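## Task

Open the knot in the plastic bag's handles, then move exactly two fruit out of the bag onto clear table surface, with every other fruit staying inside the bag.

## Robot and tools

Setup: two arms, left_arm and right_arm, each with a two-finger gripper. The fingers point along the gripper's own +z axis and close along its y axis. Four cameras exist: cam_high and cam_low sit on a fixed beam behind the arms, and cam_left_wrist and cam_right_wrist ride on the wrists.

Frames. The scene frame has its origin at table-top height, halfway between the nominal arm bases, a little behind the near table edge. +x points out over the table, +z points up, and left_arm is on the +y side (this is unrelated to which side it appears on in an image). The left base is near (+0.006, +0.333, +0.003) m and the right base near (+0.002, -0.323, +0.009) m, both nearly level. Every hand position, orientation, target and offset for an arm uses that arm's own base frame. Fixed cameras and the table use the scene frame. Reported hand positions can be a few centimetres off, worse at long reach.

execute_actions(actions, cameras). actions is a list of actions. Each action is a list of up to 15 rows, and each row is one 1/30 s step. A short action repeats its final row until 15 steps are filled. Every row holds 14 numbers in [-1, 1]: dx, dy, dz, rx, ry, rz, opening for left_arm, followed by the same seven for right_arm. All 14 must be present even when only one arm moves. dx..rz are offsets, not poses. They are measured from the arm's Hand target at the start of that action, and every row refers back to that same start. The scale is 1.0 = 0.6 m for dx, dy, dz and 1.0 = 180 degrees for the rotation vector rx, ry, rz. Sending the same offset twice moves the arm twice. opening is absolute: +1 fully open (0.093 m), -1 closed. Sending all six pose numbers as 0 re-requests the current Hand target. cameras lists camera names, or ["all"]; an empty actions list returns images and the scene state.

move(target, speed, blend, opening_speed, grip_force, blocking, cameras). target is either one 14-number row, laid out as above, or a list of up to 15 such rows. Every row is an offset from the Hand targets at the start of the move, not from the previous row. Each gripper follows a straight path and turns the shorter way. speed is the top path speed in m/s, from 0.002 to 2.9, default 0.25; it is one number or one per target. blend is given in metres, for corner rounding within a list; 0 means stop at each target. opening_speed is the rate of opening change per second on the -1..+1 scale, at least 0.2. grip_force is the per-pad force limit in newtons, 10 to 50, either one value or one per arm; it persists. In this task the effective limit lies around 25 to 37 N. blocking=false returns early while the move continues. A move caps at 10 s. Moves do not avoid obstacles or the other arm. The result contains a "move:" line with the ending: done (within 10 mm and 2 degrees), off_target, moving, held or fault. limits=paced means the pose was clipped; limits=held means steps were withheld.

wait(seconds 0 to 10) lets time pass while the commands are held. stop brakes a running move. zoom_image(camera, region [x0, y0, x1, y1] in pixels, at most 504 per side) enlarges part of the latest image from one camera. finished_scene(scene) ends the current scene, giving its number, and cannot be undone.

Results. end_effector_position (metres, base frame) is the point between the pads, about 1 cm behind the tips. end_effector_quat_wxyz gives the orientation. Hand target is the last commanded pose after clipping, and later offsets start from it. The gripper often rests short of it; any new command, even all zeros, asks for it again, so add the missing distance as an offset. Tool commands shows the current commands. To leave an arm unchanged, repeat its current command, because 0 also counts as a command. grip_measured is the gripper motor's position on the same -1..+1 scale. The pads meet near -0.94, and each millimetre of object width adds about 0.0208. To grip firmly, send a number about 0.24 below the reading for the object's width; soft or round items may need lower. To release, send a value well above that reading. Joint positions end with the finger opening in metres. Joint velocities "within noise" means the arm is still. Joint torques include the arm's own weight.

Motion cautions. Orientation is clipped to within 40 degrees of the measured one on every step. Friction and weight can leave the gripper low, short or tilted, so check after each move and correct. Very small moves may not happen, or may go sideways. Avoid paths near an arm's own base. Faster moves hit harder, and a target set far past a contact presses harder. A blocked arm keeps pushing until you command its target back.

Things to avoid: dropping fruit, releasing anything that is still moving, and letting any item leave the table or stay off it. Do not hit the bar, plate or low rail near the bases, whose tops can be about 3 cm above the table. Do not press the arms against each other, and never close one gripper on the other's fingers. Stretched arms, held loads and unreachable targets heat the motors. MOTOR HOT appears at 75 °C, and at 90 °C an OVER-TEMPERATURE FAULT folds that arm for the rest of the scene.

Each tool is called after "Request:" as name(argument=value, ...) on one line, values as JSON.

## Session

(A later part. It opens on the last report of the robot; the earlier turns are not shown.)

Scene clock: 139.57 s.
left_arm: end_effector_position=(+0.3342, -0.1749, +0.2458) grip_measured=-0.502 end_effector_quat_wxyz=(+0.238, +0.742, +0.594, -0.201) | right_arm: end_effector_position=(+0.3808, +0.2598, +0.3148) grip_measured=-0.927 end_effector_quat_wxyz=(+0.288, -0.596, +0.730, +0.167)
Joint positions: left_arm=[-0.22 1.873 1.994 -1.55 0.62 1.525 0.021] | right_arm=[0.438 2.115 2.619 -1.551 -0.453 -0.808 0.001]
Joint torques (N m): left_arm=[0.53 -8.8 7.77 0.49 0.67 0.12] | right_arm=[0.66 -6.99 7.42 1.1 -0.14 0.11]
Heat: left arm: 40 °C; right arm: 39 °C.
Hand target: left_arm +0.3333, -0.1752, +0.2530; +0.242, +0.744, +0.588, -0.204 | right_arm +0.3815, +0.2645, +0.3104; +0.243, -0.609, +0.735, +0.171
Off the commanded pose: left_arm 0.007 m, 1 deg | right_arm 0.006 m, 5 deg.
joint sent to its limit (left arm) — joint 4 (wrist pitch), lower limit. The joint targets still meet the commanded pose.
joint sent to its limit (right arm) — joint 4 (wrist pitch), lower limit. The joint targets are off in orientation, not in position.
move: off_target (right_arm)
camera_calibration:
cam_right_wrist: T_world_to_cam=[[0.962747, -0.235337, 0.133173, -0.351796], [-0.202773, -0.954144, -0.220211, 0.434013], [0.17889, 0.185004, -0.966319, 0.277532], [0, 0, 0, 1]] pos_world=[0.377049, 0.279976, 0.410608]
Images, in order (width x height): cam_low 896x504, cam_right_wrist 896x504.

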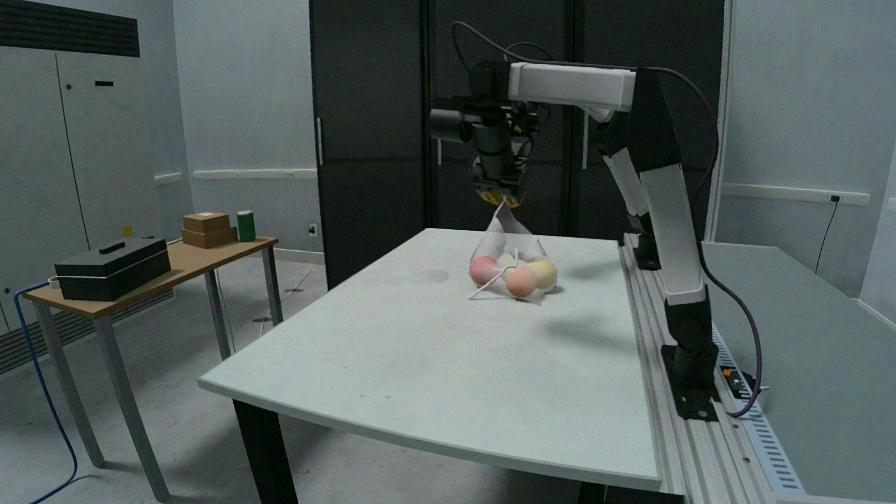

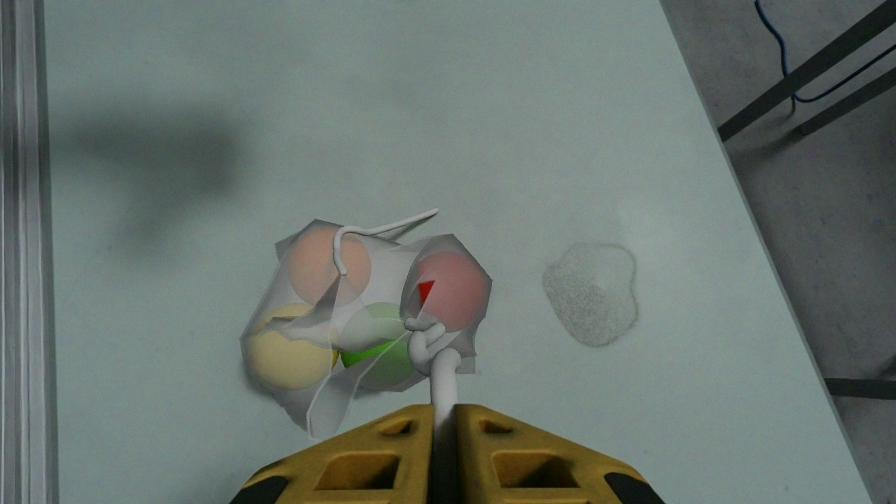

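Request:
move(target=[[0,0,0,0,0,0,-0.5,0,-0.2,-0.17,0,0,0,-1],[0,0,0,0,0,0,-0.5,0,-0.31,-0.42,0,0,0,-1]], speed=0.12, blend=0.03, cameras=["all"])

Request:
zoom_image(camera="cam_low", region=[420, 160, 620, 320])

Scene clock: 143.80 s.
left_arm: end_effector_position=(+0.3342, -0.1749, +0.2458) grip_measured=-0.502 end_effector_quat_wxyz=(+0.238, +0.742, +0.594, -0.201) | right_arm: end_effector_position=(+0.3810, +0.0762, +0.0645) grip_measured=-0.927 end_effector_quat_wxyz=(+0.241, -0.607, +0.739, +0.166)
Joint positions: left_arm=[-0.22 1.873 1.994 -1.55 0.62 1.525 0.021] | right_arm=[-0.04 1.904 1.317 -0.825 -0.574 -1.369 0.001]
Joint torques (N m): left_arm=[0.47 -8.84 7.79 0.47 0.68 0.11] | right_arm=[-0.09 -6.58 5.49 0.79 -0.37 -0.04]
Heat: left arm: 40 °C; right arm: 39 °C.
Hand target: left_arm +0.3333, -0.1752, +0.2530; +0.242, +0.744, +0.588, -0.204 | right_arm +0.3815, +0.0785, +0.0585; +0.243, -0.609, +0.735, +0.171
Off the commanded pose: left_arm 0.007 m, 1 deg | right_arm 0.006 m, 1 deg.
joint sent to its limit (left arm) — joint 4 (wrist pitch), lower limit. The joint targets still meet the commanded pose.
move: done
camera_calibration:
cam_left_wrist: T_world_to_cam=[[-0.981774, 0.166412, -0.0917933, 0.37863], [0.182251, 0.96133, -0.20647, 0.197378], [0.0538845, -0.219437, -0.974138, 0.268065], [0, 0, 0, 1]] pos_world=[0.321313, -0.193931, 0.33664]
cam_right_wrist: T_world_to_cam=[[0.974597, -0.20863, 0.0814485, -0.365067], [-0.195752, -0.970197, -0.142821, 0.197277], [0.108818, 0.12325, -0.986392, 0.102297], [0, 0, 0, 1]] pos_world=[0.383279, 0.102626, 0.158814]

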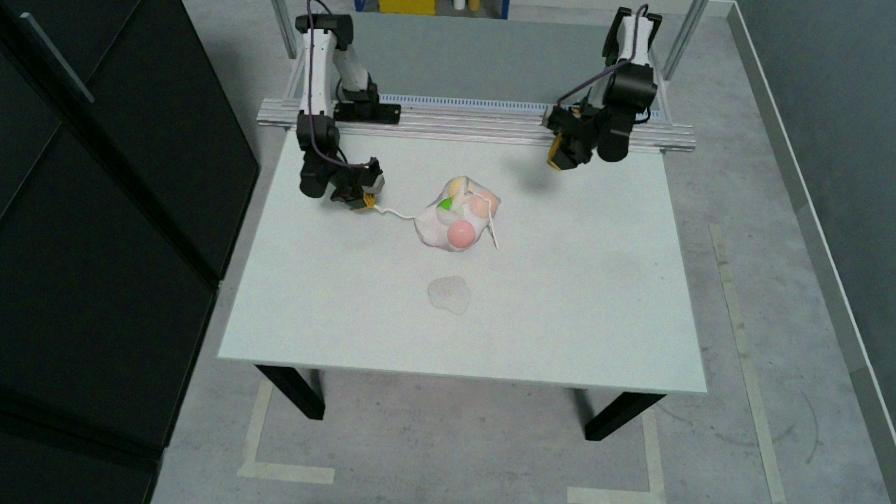

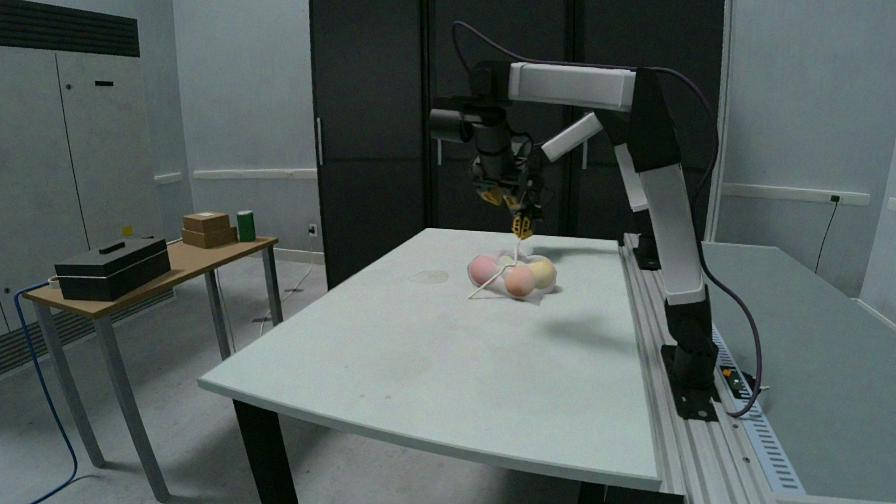

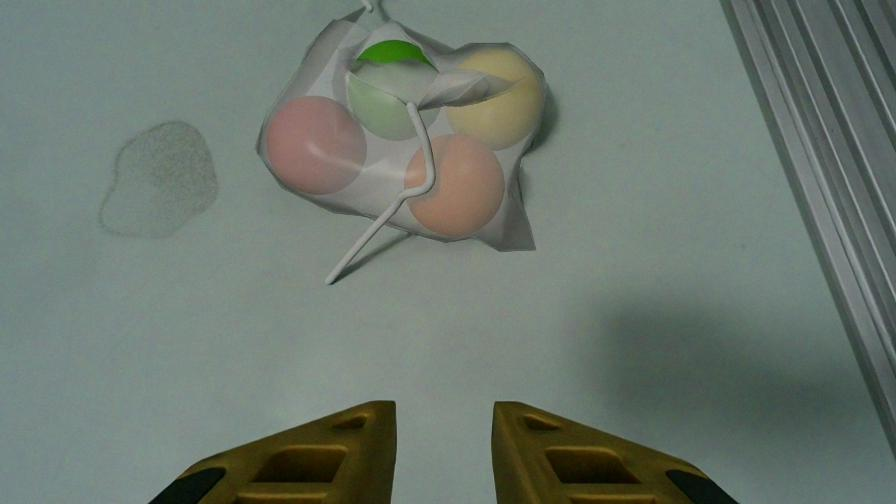

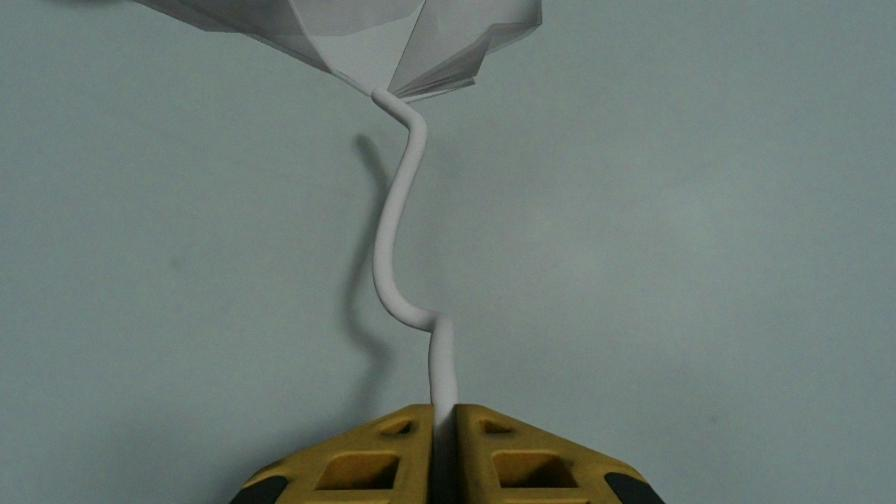

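Scaled by 2.520 from the camera's 896x504 image, which has a finer 1280x720 frame.

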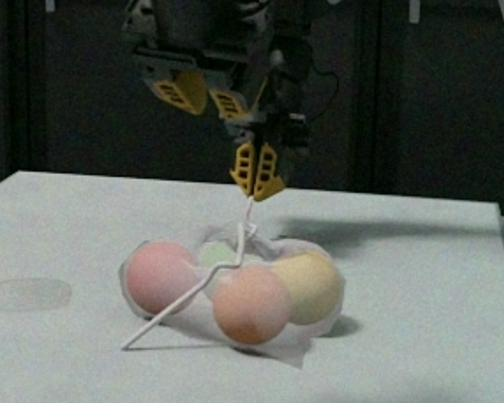

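Request:
move(target=[[-0.016,-0.19,-0.2,0,0,0,1,0,0.0,-0.07,0,0,0,-1],[-0.016,-0.226,-0.37,0,0,0,1,0,0.0,-0.07,0,0,0,-0.6],[-0.016,-0.226,-0.37,0,0,0,1,0,0,0.04,0,0,0,-0.6],[-0.016,-0.226,-0.37,0,0,0,1,0,-0.15,0.1,0,0,0,-0.6]], speed=0.12, cameras=["cam_left_wrist","cam_low"])

Scene clock: 151.93 s.
left_arm: end_effector_position=(+0.3283, -0.3090, +0.0412) grip_measured=+1.000 end_effector_quat_wxyz=(+0.252, +0.743, +0.585, -0.205) | right_arm: end_effector_position=(+0.3791, -0.0143, +0.1178) grip_measured=-0.601 end_effector_quat_wxyz=(+0.243, -0.607, +0.739, +0.163)
Joint positions: left_arm=[-0.557 2.016 1.329 -0.502 0.554 1.142 0.093] | right_arm=[-0.289 1.945 1.594 -1.218 -0.593 -1.662 0.016]
Joint torques (N m): left_arm=[-0.81 -9.1 4.97 1.26 0.35 -0.1] | right_arm=[0.2 -6.61 8.46 0.08 -0.4 -0.06]
Heat: left arm: 40 °C; right arm: 37 °C.
Hand target: left_arm +0.3238, -0.3108, +0.0309; +0.242, +0.744, +0.588, -0.204 | right_arm +0.3815, -0.0115, +0.1184; +0.243, -0.609, +0.735, +0.171
Off the commanded pose: left_arm 0.011 m, 1 deg | right_arm 0.004 m, 1 deg.
move: off_target (left_arm)
camera_calibration:
cam_left_wrist: T_world_to_cam=[[-0.978011, 0.175899, -0.112048, 0.378961], [0.197723, 0.952924, -0.229874, 0.278382], [0.0663388, -0.246973, -0.966749, 0.0266841], [0, 0, 0, 1]] pos_world=[0.313816, -0.325345, 0.132251]
Images, in order (width x height): cam_low 896x504, cam_left_wrist 896x504.

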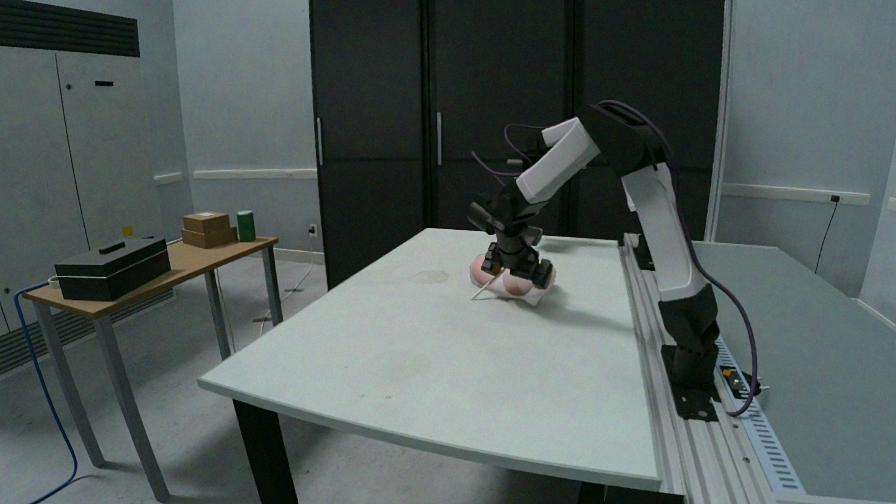

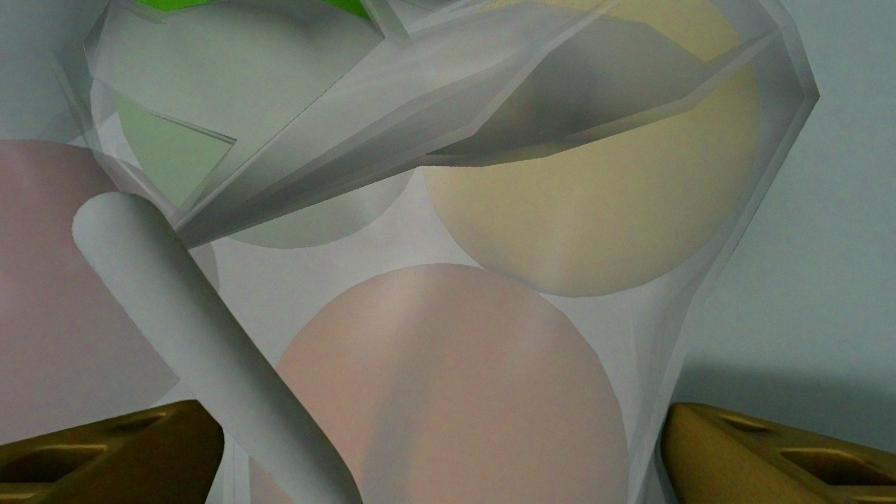

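Request:
move(target=[[0,0,-0.01,0,0,0,0,0,0,0,0,0,0,-0.6],[0,-0.03,0.1,0,0,0,0,0,-0.1,0.05,0,0,0,-0.6]], speed=0.06, opening_speed=1, cameras=["all"])

Request:
zoom_image(camera="cam_low", region=[420, 160, 620, 320])

Request:
zoom_image(camera="cam_high", region=[360, 140, 560, 300])

Scene clock: 155.50 s.
left_arm: end_effector_position=(+0.3214, -0.3217, +0.0688) grip_measured=+0.424 end_effector_quat_wxyz=(+0.224, +0.742, +0.595, -0.212) | right_arm: end_effector_position=(+0.3801, -0.0721, +0.1495) grip_measured=-0.601 end_effector_quat_wxyz=(+0.246, -0.607, +0.738, +0.165)
Joint positions: left_arm=[-0.596 2.013 1.463 -0.678 0.536 1.1 0.066] | right_arm=[-0.434 2.06 1.881 -1.488 -0.594 -1.84 0.016]
Joint torques (N m): left_arm=[-0.84 -13.03 8.83 0.9 0.39 -0.11] | right_arm=[0.03 -7.3 8.18 -0.18 -0.3 -0.05]
Heat: left arm: 40 °C; right arm: 37 °C.
Hand target: left_arm +0.3237, -0.3287, +0.0909; +0.242, +0.744, +0.588, -0.204 | right_arm +0.3814, -0.0716, +0.1485; +0.243, -0.609, +0.735, +0.171
Off the commanded pose: left_arm 0.023 m, 2 deg | right_arm 0.002 m, 1 deg.
move: off_target (left_arm)
camera_calibration:
cam_left_wrist: T_world_to_cam=[[-0.982507, 0.177342, -0.0568355, 0.37558], [0.185309, 0.961286, -0.203934, 0.303102], [0.0184692, -0.210898, -0.977333, 0.078453], [0, 0, 0, 1]] pos_world=[0.311393, -0.341428, 0.159834]
cam_right_wrist: T_world_to_cam=[[0.973695, -0.209402, 0.0898304, -0.402978], [-0.194728, -0.969449, -0.149162, 0.0659816], [0.118321, 0.127746, -0.984724, 0.200958], [0, 0, 0, 1]] pos_world=[0.381448, -0.04609, 0.24393]

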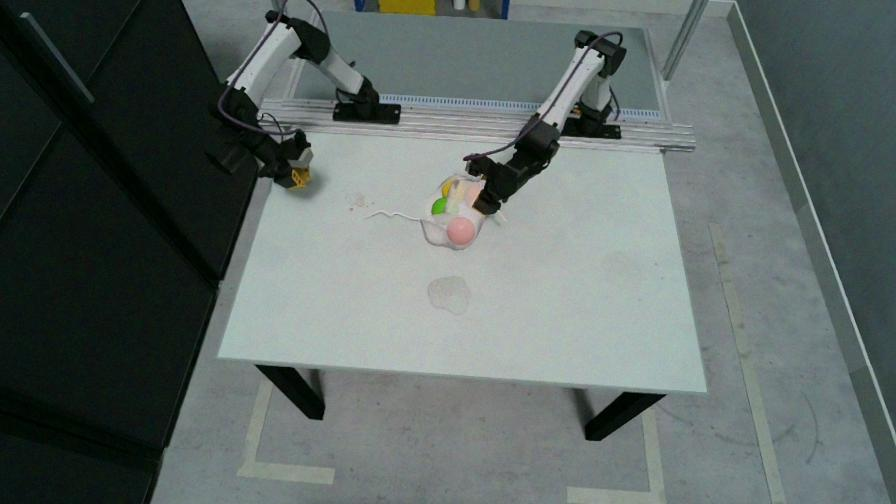

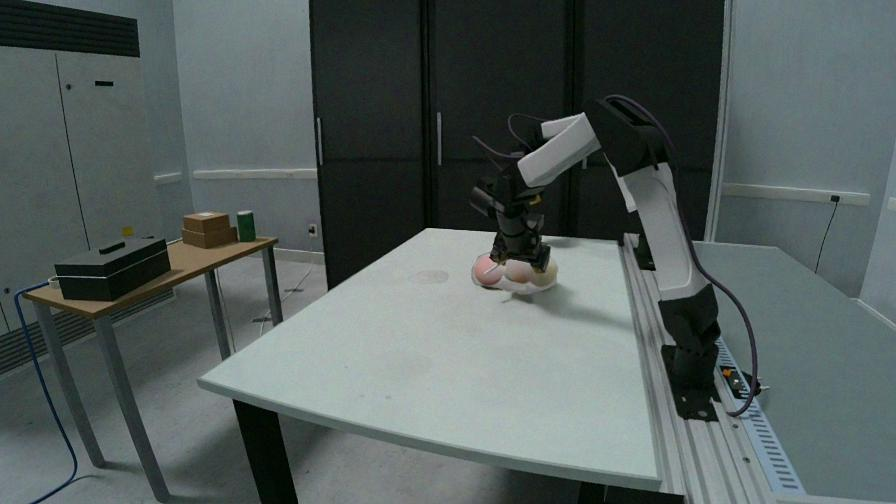

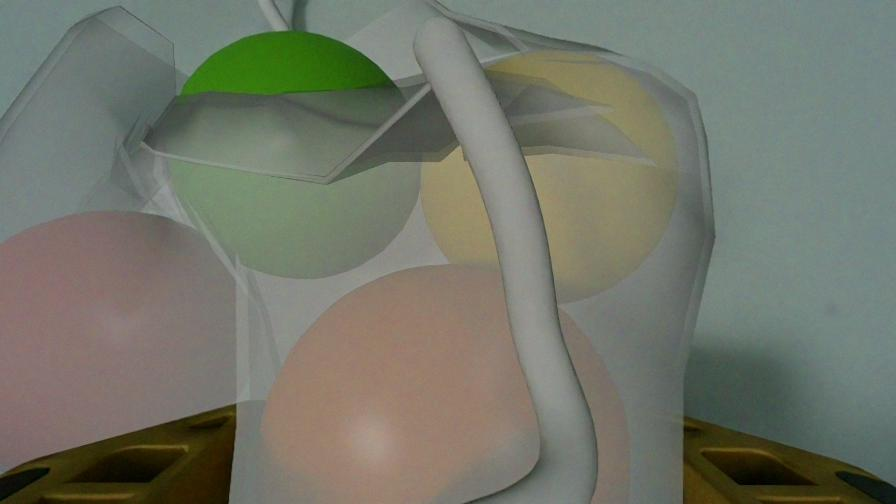

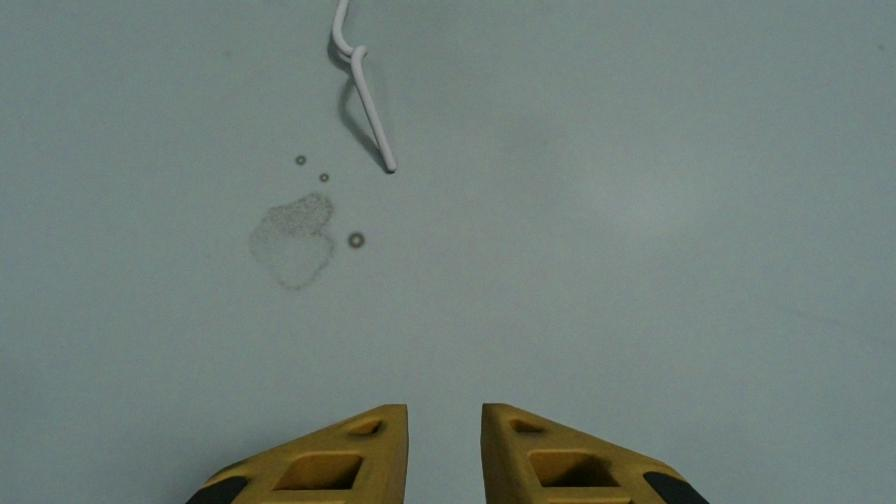

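Scaled by 2.520 from the camera's 896x504 image, which has a finer 1280x720 frame.

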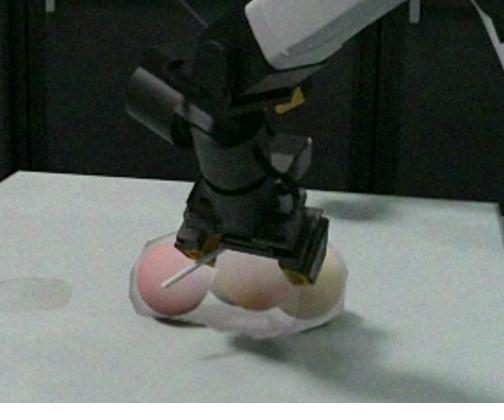

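Scaled by 2.520 from the camera's 896x504 image, which has a finer 1280x720 frame.

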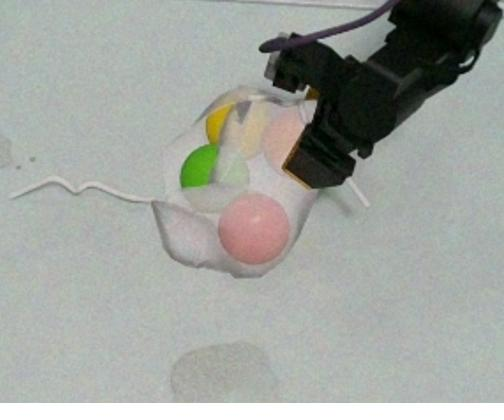

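Request:
move(target=[0,-0.04,0.1,0,0,0,0,0,0,0,0,0,0,-0.6], speed=0.06, cameras=["cam_high","cam_left_wrist"])

Request:
zoom_image(camera="cam_high", region=[360, 140, 560, 300])

Scene clock: 157.80 s.
left_arm: end_effector_position=(+0.3246, -0.3473, +0.1367) grip_measured=+0.424 end_effector_quat_wxyz=(+0.232, +0.743, +0.592, -0.208) | right_arm: end_effector_position=(+0.3800, -0.0721, +0.1495) grip_measured=-0.601 end_effector_quat_wxyz=(+0.246, -0.607, +0.737, +0.165)
Joint positions: left_arm=[-0.643 2.013 1.729 -0.9 0.517 1.049 0.066] | right_arm=[-0.434 2.06 1.881 -1.489 -0.594 -1.841 0.016]
Joint torques (N m): left_arm=[-0.76 -11.81 9.21 1.01 0.36 -0.1] | right_arm=[0.01 -7.23 8.25 -0.14 -0.29 -0.03]
Heat: left arm: 40 °C; right arm: 37 °C.
Hand target: left_arm +0.3238, -0.3528, +0.1510; +0.242, +0.744, +0.588, -0.204 | right_arm +0.3815, -0.0716, +0.1485; +0.243, -0.609, +0.735, +0.171
Off the commanded pose: left_arm 0.015 m, 1 deg | right_arm 0.002 m, 1 deg.
move: off_target (left_arm)
camera_calibration:
cam_left_wrist: T_world_to_cam=[[-0.981458, 0.176471, -0.0748212, 0.388965], [0.188481, 0.95952, -0.209275, 0.340053], [0.0348614, -0.219497, -0.97499, 0.130741], [0, 0, 0, 1]] pos_world=[0.313101, -0.366232, 0.227738]
Images, in order (width x height): cam_high 896x504, cam_left_wrist 896x504.

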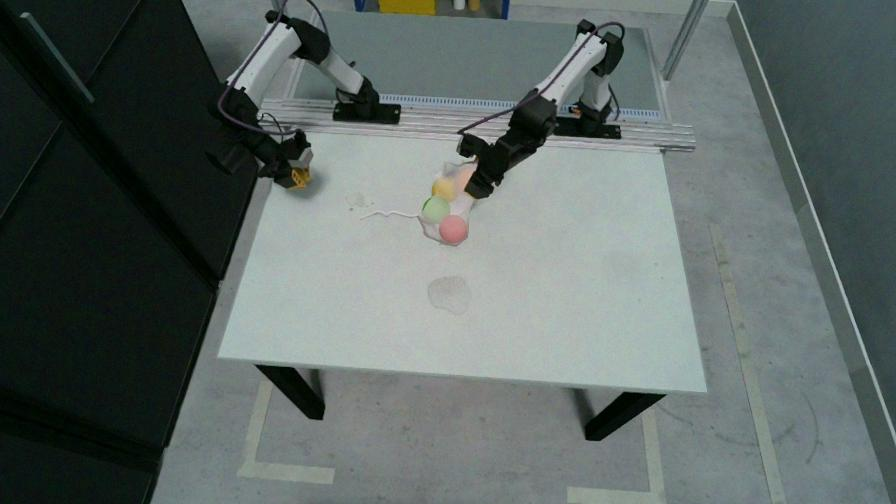

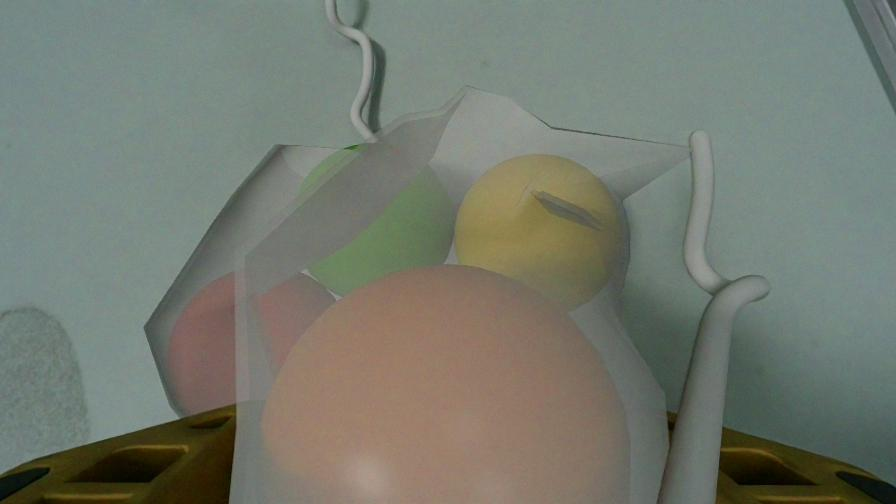

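Scaled by 2.520 from the camera's 896x504 image, which has a finer 1280x720 frame.

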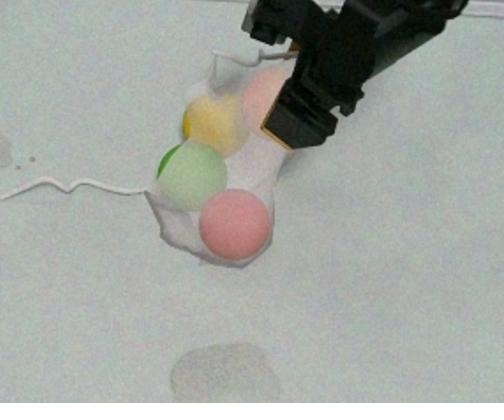

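Request:
move(target=[0,0.09,0.06,0,0,0,0,0,0,0,0,0,0,-0.6], speed=0.06, cameras=["cam_high","cam_left_wrist"])

Request:
zoom_image(camera="cam_high", region=[360, 140, 560, 300])

Scene clock: 160.07 s.
left_arm: end_effector_position=(+0.3238, -0.2970, +0.1626) grip_measured=+0.424 end_effector_quat_wxyz=(+0.217, +0.741, +0.601, -0.205) | right_arm: end_effector_position=(+0.3800, -0.0721, +0.1495) grip_measured=-0.601 end_effector_quat_wxyz=(+0.246, -0.607, +0.737, +0.165)
Joint positions: left_arm=[-0.546 1.931 1.735 -1.069 0.533 1.148 0.066] | right_arm=[-0.434 2.06 1.881 -1.489 -0.594 -1.841 0.016]
Joint torques (N m): left_arm=[0.42 -12.51 9.17 0.84 0.65 0.13] | right_arm=[-0.05 -7.15 8.2 -0.12 -0.31 -0.04]
Heat: left arm: 41 °C; right arm: 37 °C.
Hand target: left_arm +0.3238, -0.2988, +0.1869; +0.242, +0.744, +0.588, -0.204 | right_arm +0.3815, -0.0716, +0.1485; +0.243, -0.609, +0.735, +0.171
Off the commanded pose: left_arm 0.024 m, 3 deg | right_arm 0.002 m, 1 deg.
move: off_target (left_arm)
camera_calibration:
cam_left_wrist: T_world_to_cam=[[-0.984478, 0.167515, -0.0523625, 0.375969], [0.174398, 0.967199, -0.184695, 0.300238], [0.0197058, -0.19096, -0.9814, 0.181463], [0, 0, 0, 1]] pos_world=[0.314197, -0.318717, 0.253227]
Images, in order (width x height): cam_high 896x504, cam_left_wrist 896x504.

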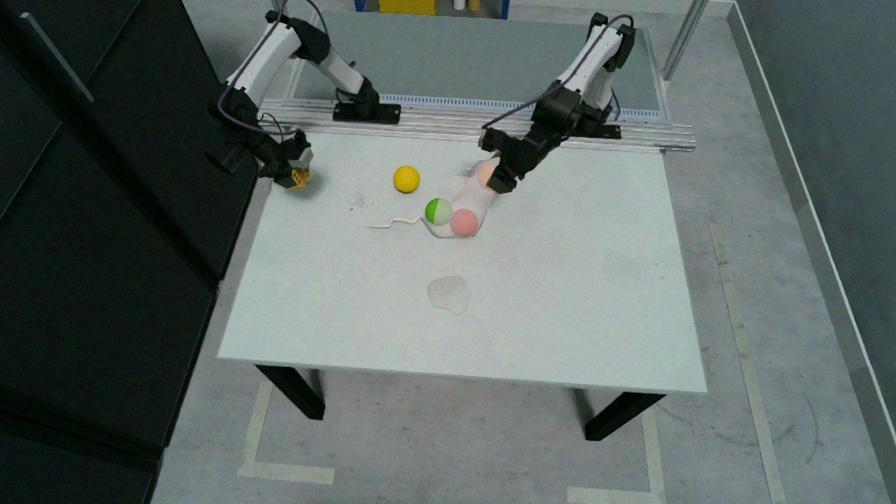

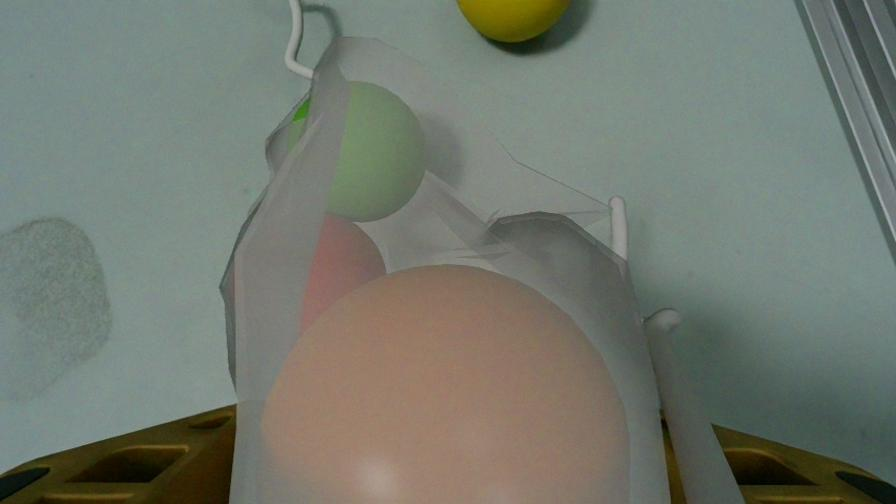

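Scaled by 2.520 from the camera's 896x504 image, which has a finer 1280x720 frame.

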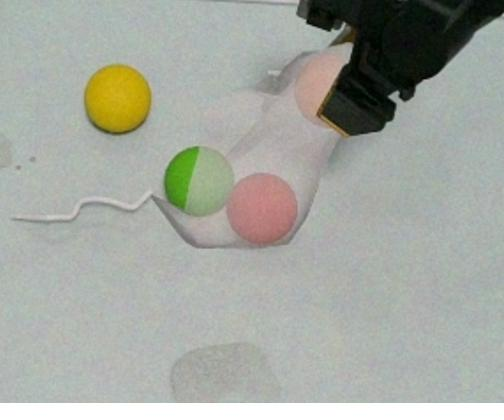

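One out. Continue drawing +y in small steps.

Request:
move(target=[0,0.08,0.03,0,0,0,0,0,0,0,0,0,0,-0.6], speed=0.06, cameras=["cam_high"])

Request:
zoom_image(camera="cam_high", region=[360, 140, 560, 300])

Scene clock: 161.97 s.
left_arm: end_effector_position=(+0.3250, -0.2497, +0.1831) grip_measured=+0.424 end_effector_quat_wxyz=(+0.219, +0.741, +0.600, -0.207) | right_arm: end_effector_position=(+0.3800, -0.0721, +0.1495) grip_measured=-0.601 end_effector_quat_wxyz=(+0.246, -0.607, +0.737, +0.165)
Joint positions: left_arm=[-0.432 1.868 1.735 -1.197 0.569 1.277 0.066] | right_arm=[-0.434 2.06 1.881 -1.489 -0.594 -1.841 0.016]
Joint torques (N m): left_arm=[0.46 -11.7 8.83 0.7 0.7 0.1] | right_arm=[0.08 -7.17 8.18 -0.14 -0.31 -0.05]
Heat: left arm: 41 °C; right arm: 37 °C.
Hand target: left_arm +0.3237, -0.2509, +0.2049; +0.242, +0.744, +0.588, -0.204 | right_arm +0.3815, -0.0716, +0.1485; +0.243, -0.609, +0.735, +0.171
Off the commanded pose: left_arm 0.022 m, 3 deg | right_arm 0.002 m, 1 deg.
move: off_target (left_arm)
Images, in order (width x height): cam_high 896x504.

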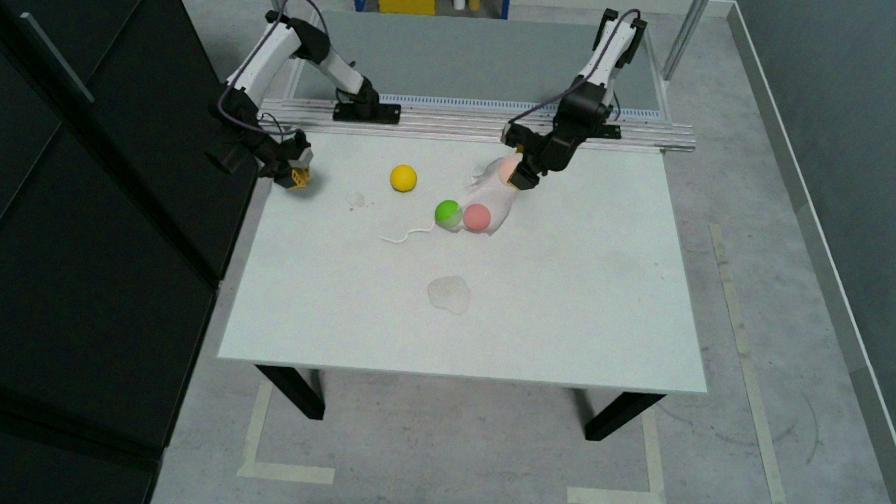

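Scaled by 2.520 from the camera's 896x504 image, which has a finer 1280x720 frame.

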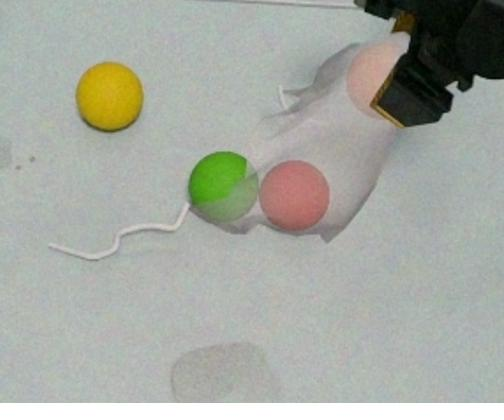

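Request:
move(target=[0.02,0.05,0.0,0,0,0,0,0,0,0,0,0,0,-0.6], speed=0.05, cameras=["cam_high"])

Request:
zoom_image(camera="cam_high", region=[360, 140, 560, 300])

Scene clock: 163.57 s.
left_arm: end_effector_position=(+0.3355, -0.2190, +0.1902) grip_measured=+0.424 end_effector_quat_wxyz=(+0.226, +0.741, +0.598, -0.205) | right_arm: end_effector_position=(+0.3800, -0.0721, +0.1495) grip_measured=-0.601 end_effector_quat_wxyz=(+0.246, -0.607, +0.737, +0.165)
Joint positions: left_arm=[-0.342 1.868 1.763 -1.267 0.591 1.382 0.066] | right_arm=[-0.434 2.06 1.881 -1.489 -0.594 -1.841 0.016]
Joint torques (N m): left_arm=[0.42 -10.15 8.83 0.6 0.71 0.11] | right_arm=[0.02 -7.15 8.23 -0.14 -0.3 -0.02]
Heat: left arm: 42 °C; right arm: 37 °C.
Hand target: left_arm +0.3357, -0.2208, +0.2050; +0.242, +0.744, +0.588, -0.204 | right_arm +0.3815, -0.0716, +0.1485; +0.243, -0.609, +0.735, +0.171
Off the commanded pose: left_arm 0.015 m, 2 deg | right_arm 0.002 m, 1 deg.
move: off_target (left_arm)
Images, in order (width x height): cam_high 896x504.

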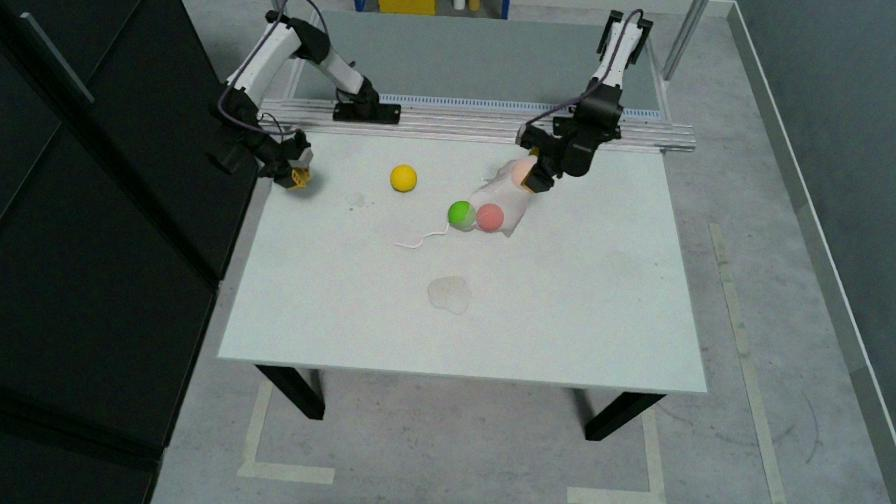

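Scaled by 2.520 from the camera's 896x504 image, which has a finer 1280x720 frame.

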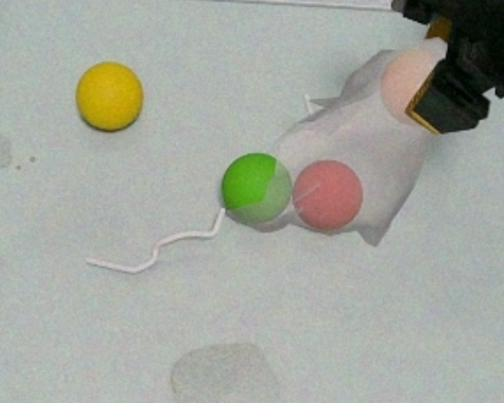

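Request:
move(target=[0.0,0.03,0.07,0,0,0,0,0,0,0,0,0,0,-0.6], speed=0.06, cameras=["cam_high"])

Request:
zoom_image(camera="cam_high", region=[360, 140, 560, 300])

Scene clock: 165.53 s.
left_arm: end_effector_position=(+0.3341, -0.1997, +0.2409) grip_measured=+0.424 end_effector_quat_wxyz=(+0.233, +0.743, +0.596, -0.196) | right_arm: end_effector_position=(+0.3800, -0.0721, +0.1495) grip_measured=-0.601 end_effector_quat_wxyz=(+0.246, -0.607, +0.737, +0.165)
Joint positions: left_arm=[-0.294 1.881 1.988 -1.49 0.594 1.439 0.066] | right_arm=[-0.434 2.06 1.881 -1.489 -0.594 -1.841 0.016]
Joint torques (N m): left_arm=[0.43 -8.02 8.61 0.61 0.79 0.11] | right_arm=[0.01 -7.21 8.27 -0.14 -0.3 -0.05]
Heat: left arm: 41 °C; right arm: 37 °C.
Hand target: left_arm +0.3357, -0.2029, +0.2470; +0.242, +0.744, +0.588, -0.204 | right_arm +0.3815, -0.0716, +0.1485; +0.243, -0.609, +0.735, +0.171
Off the commanded pose: left_arm 0.007 m, 2 deg | right_arm 0.002 m, 1 deg.
move: done
Images, in order (width x height): cam_high 896x504.

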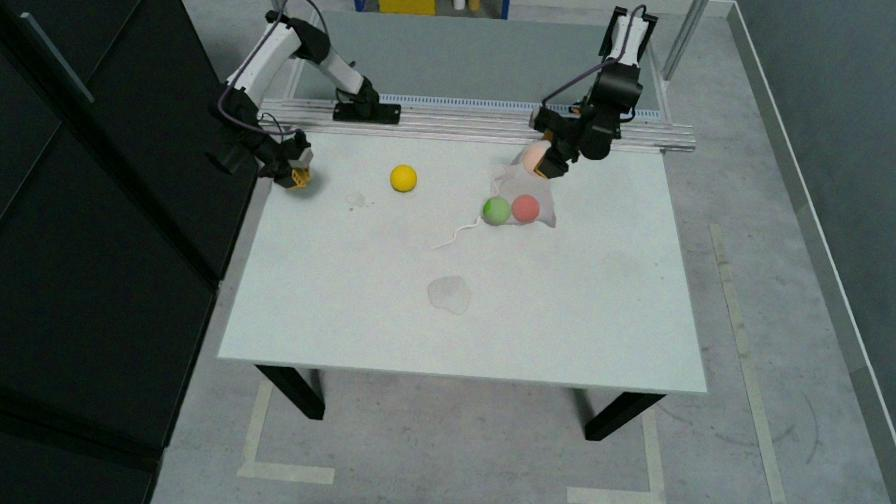

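Scaled by 2.520 from the camera's 896x504 image, which has a finer 1280x720 frame.

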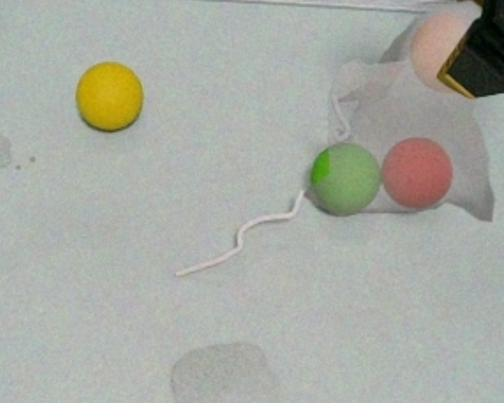

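Request:
move(target=[[0.0,-0.12,-0.02,0,0,0,0,0,0,0,0,0,0,-0.6],[0.0,0.06,0,0,0,0,0,0,0,0,0,0,0,-0.6]], speed=[0.1,0.15], cameras=["cam_high"])

Request:
zoom_image(camera="cam_high", region=[360, 140, 560, 300])

Scene clock: 168.97 s.
left_arm: end_effector_position=(+0.3450, -0.1650, +0.2363) grip_measured=+0.424 end_effector_quat_wxyz=(+0.235, +0.741, +0.597, -0.199) | right_arm: end_effector_position=(+0.3800, -0.0721, +0.1495) grip_measured=-0.601 end_effector_quat_wxyz=(+0.246, -0.607, +0.737, +0.165)
Joint positions: left_arm=[-0.189 1.907 2.004 -1.551 0.616 1.559 0.066] | right_arm=[-0.434 2.06 1.881 -1.489 -0.594 -1.841 0.016]
Joint torques (N m): left_arm=[0.02 -11.37 5.38 0.44 0.74 0.12] | right_arm=[0.01 -7.19 8.31 -0.13 -0.3 -0.03]
Heat: left arm: 41 °C; right arm: 37 °C.
Hand target: left_arm +0.3358, -0.1668, +0.2470; +0.242, +0.744, +0.588, -0.204 | right_arm +0.3815, -0.0716, +0.1485; +0.243, -0.609, +0.735, +0.171
Off the commanded pose: left_arm 0.014 m, 2 deg | right_arm 0.002 m, 1 deg.
joint sent to its limit (left arm) — joint 4 (wrist pitch), lower limit. The joint targets still meet the commanded pose.
move: off_target (left_arm)
Images, in order (width x height): cam_high 896x504.

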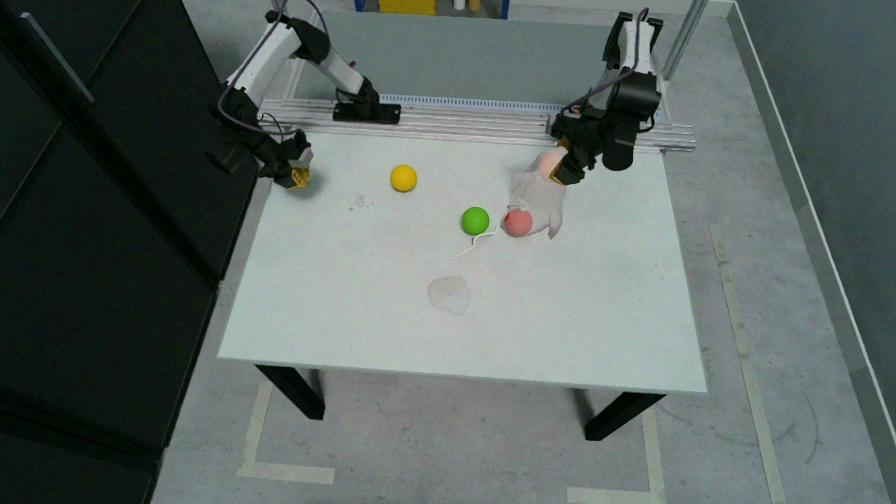

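Scaled by 2.520 from the camera's 896x504 image, which has a finer 1280x720 frame.

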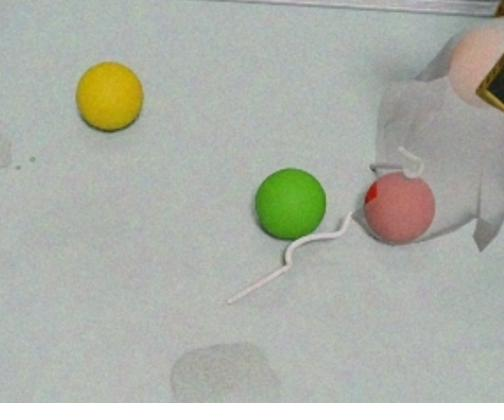

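Request:
move(target=[[0.0,-0.03,-0.34,0,0,0,0,0,0,0,0,0,0,-0.6]], speed=0.07, cameras=["cam_high","cam_low","cam_left_wrist"])

Request:
zoom_image(camera="cam_high", region=[400, 140, 600, 300])

Request:
zoom_image(camera="cam_low", region=[400, 160, 600, 320])

Scene clock: 173.33 s.
left_arm: end_effector_position=(+0.3402, -0.1794, +0.0506) grip_measured=+0.424 end_effector_quat_wxyz=(+0.246, +0.745, +0.588, -0.194) | right_arm: end_effector_position=(+0.3800, -0.0721, +0.1495) grip_measured=-0.601 end_effector_quat_wxyz=(+0.246, -0.607, +0.737, +0.165)
Joint positions: left_arm=[-0.229 1.907 1.242 -0.739 0.618 1.523 0.066] | right_arm=[-0.434 2.06 1.881 -1.489 -0.594 -1.841 0.016]
Joint torques (N m): left_arm=[-0.85 -7.91 4.53 0.86 0.64 -0.1] | right_arm=[-0.05 -7.17 8.14 -0.12 -0.32 -0.05]
Heat: left arm: 41 °C; right arm: 37 °C.
Hand target: left_arm +0.3357, -0.1848, +0.0429; +0.242, +0.744, +0.588, -0.204 | right_arm +0.3815, -0.0716, +0.1485; +0.243, -0.609, +0.735, +0.171
Off the commanded pose: left_arm 0.010 m, 1 deg | right_arm 0.002 m, 1 deg.
move: done
camera_calibration:
cam_left_wrist: T_world_to_cam=[[-0.978165, 0.172504, -0.115914, 0.368429], [0.193571, 0.959221, -0.205973, 0.156019], [0.0756561, -0.223913, -0.971668, 0.0682358], [0, 0, 0, 1]] pos_world=[0.325021, -0.197934, 0.141144]
Images, in order (width x height): cam_high 896x504, cam_low 896x504, cam_left_wrist 896x504.

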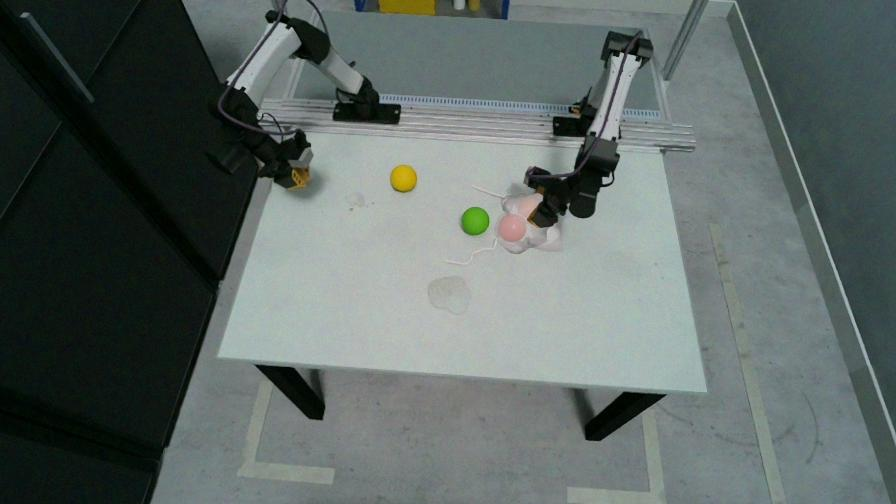

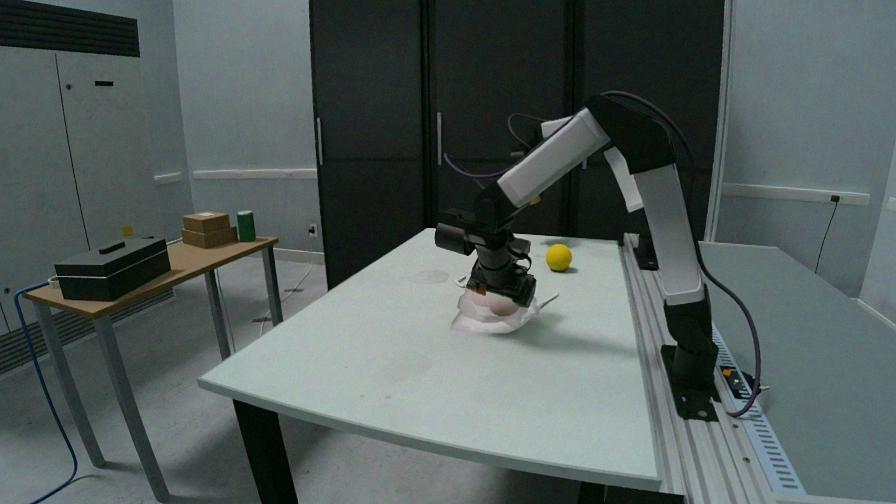

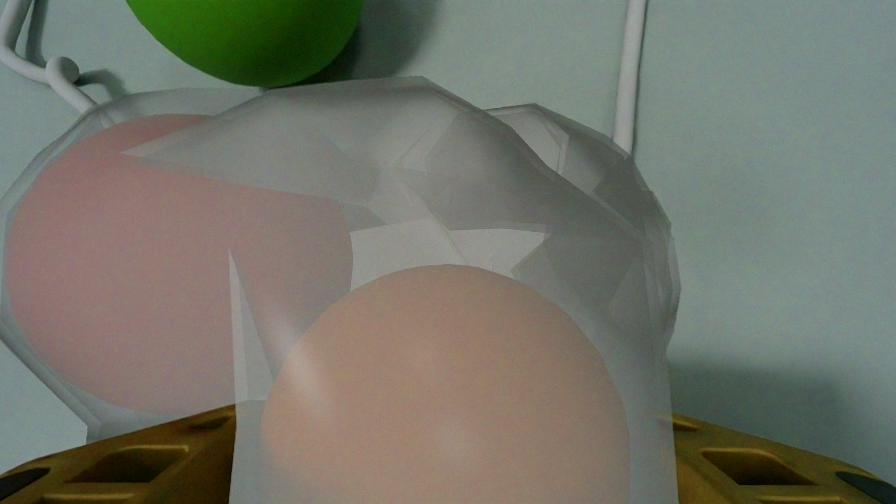

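Scaled by 2.520 from the camera's 896x504 image, which has a finer 1280x720 frame.

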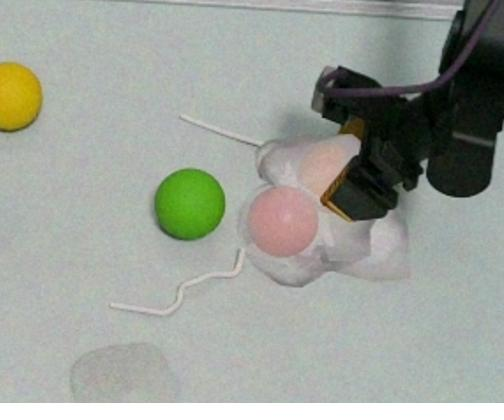

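Scaled by 2.520 from the camera's 896x504 image, which has a finer 1280x720 frame.

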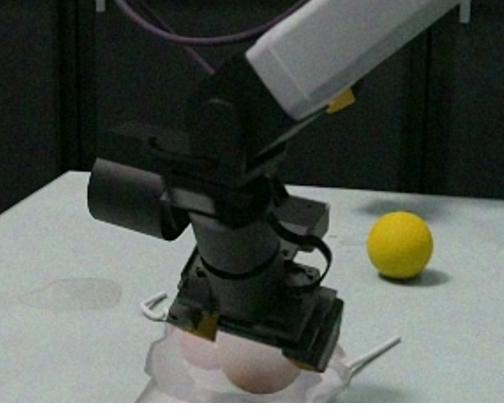

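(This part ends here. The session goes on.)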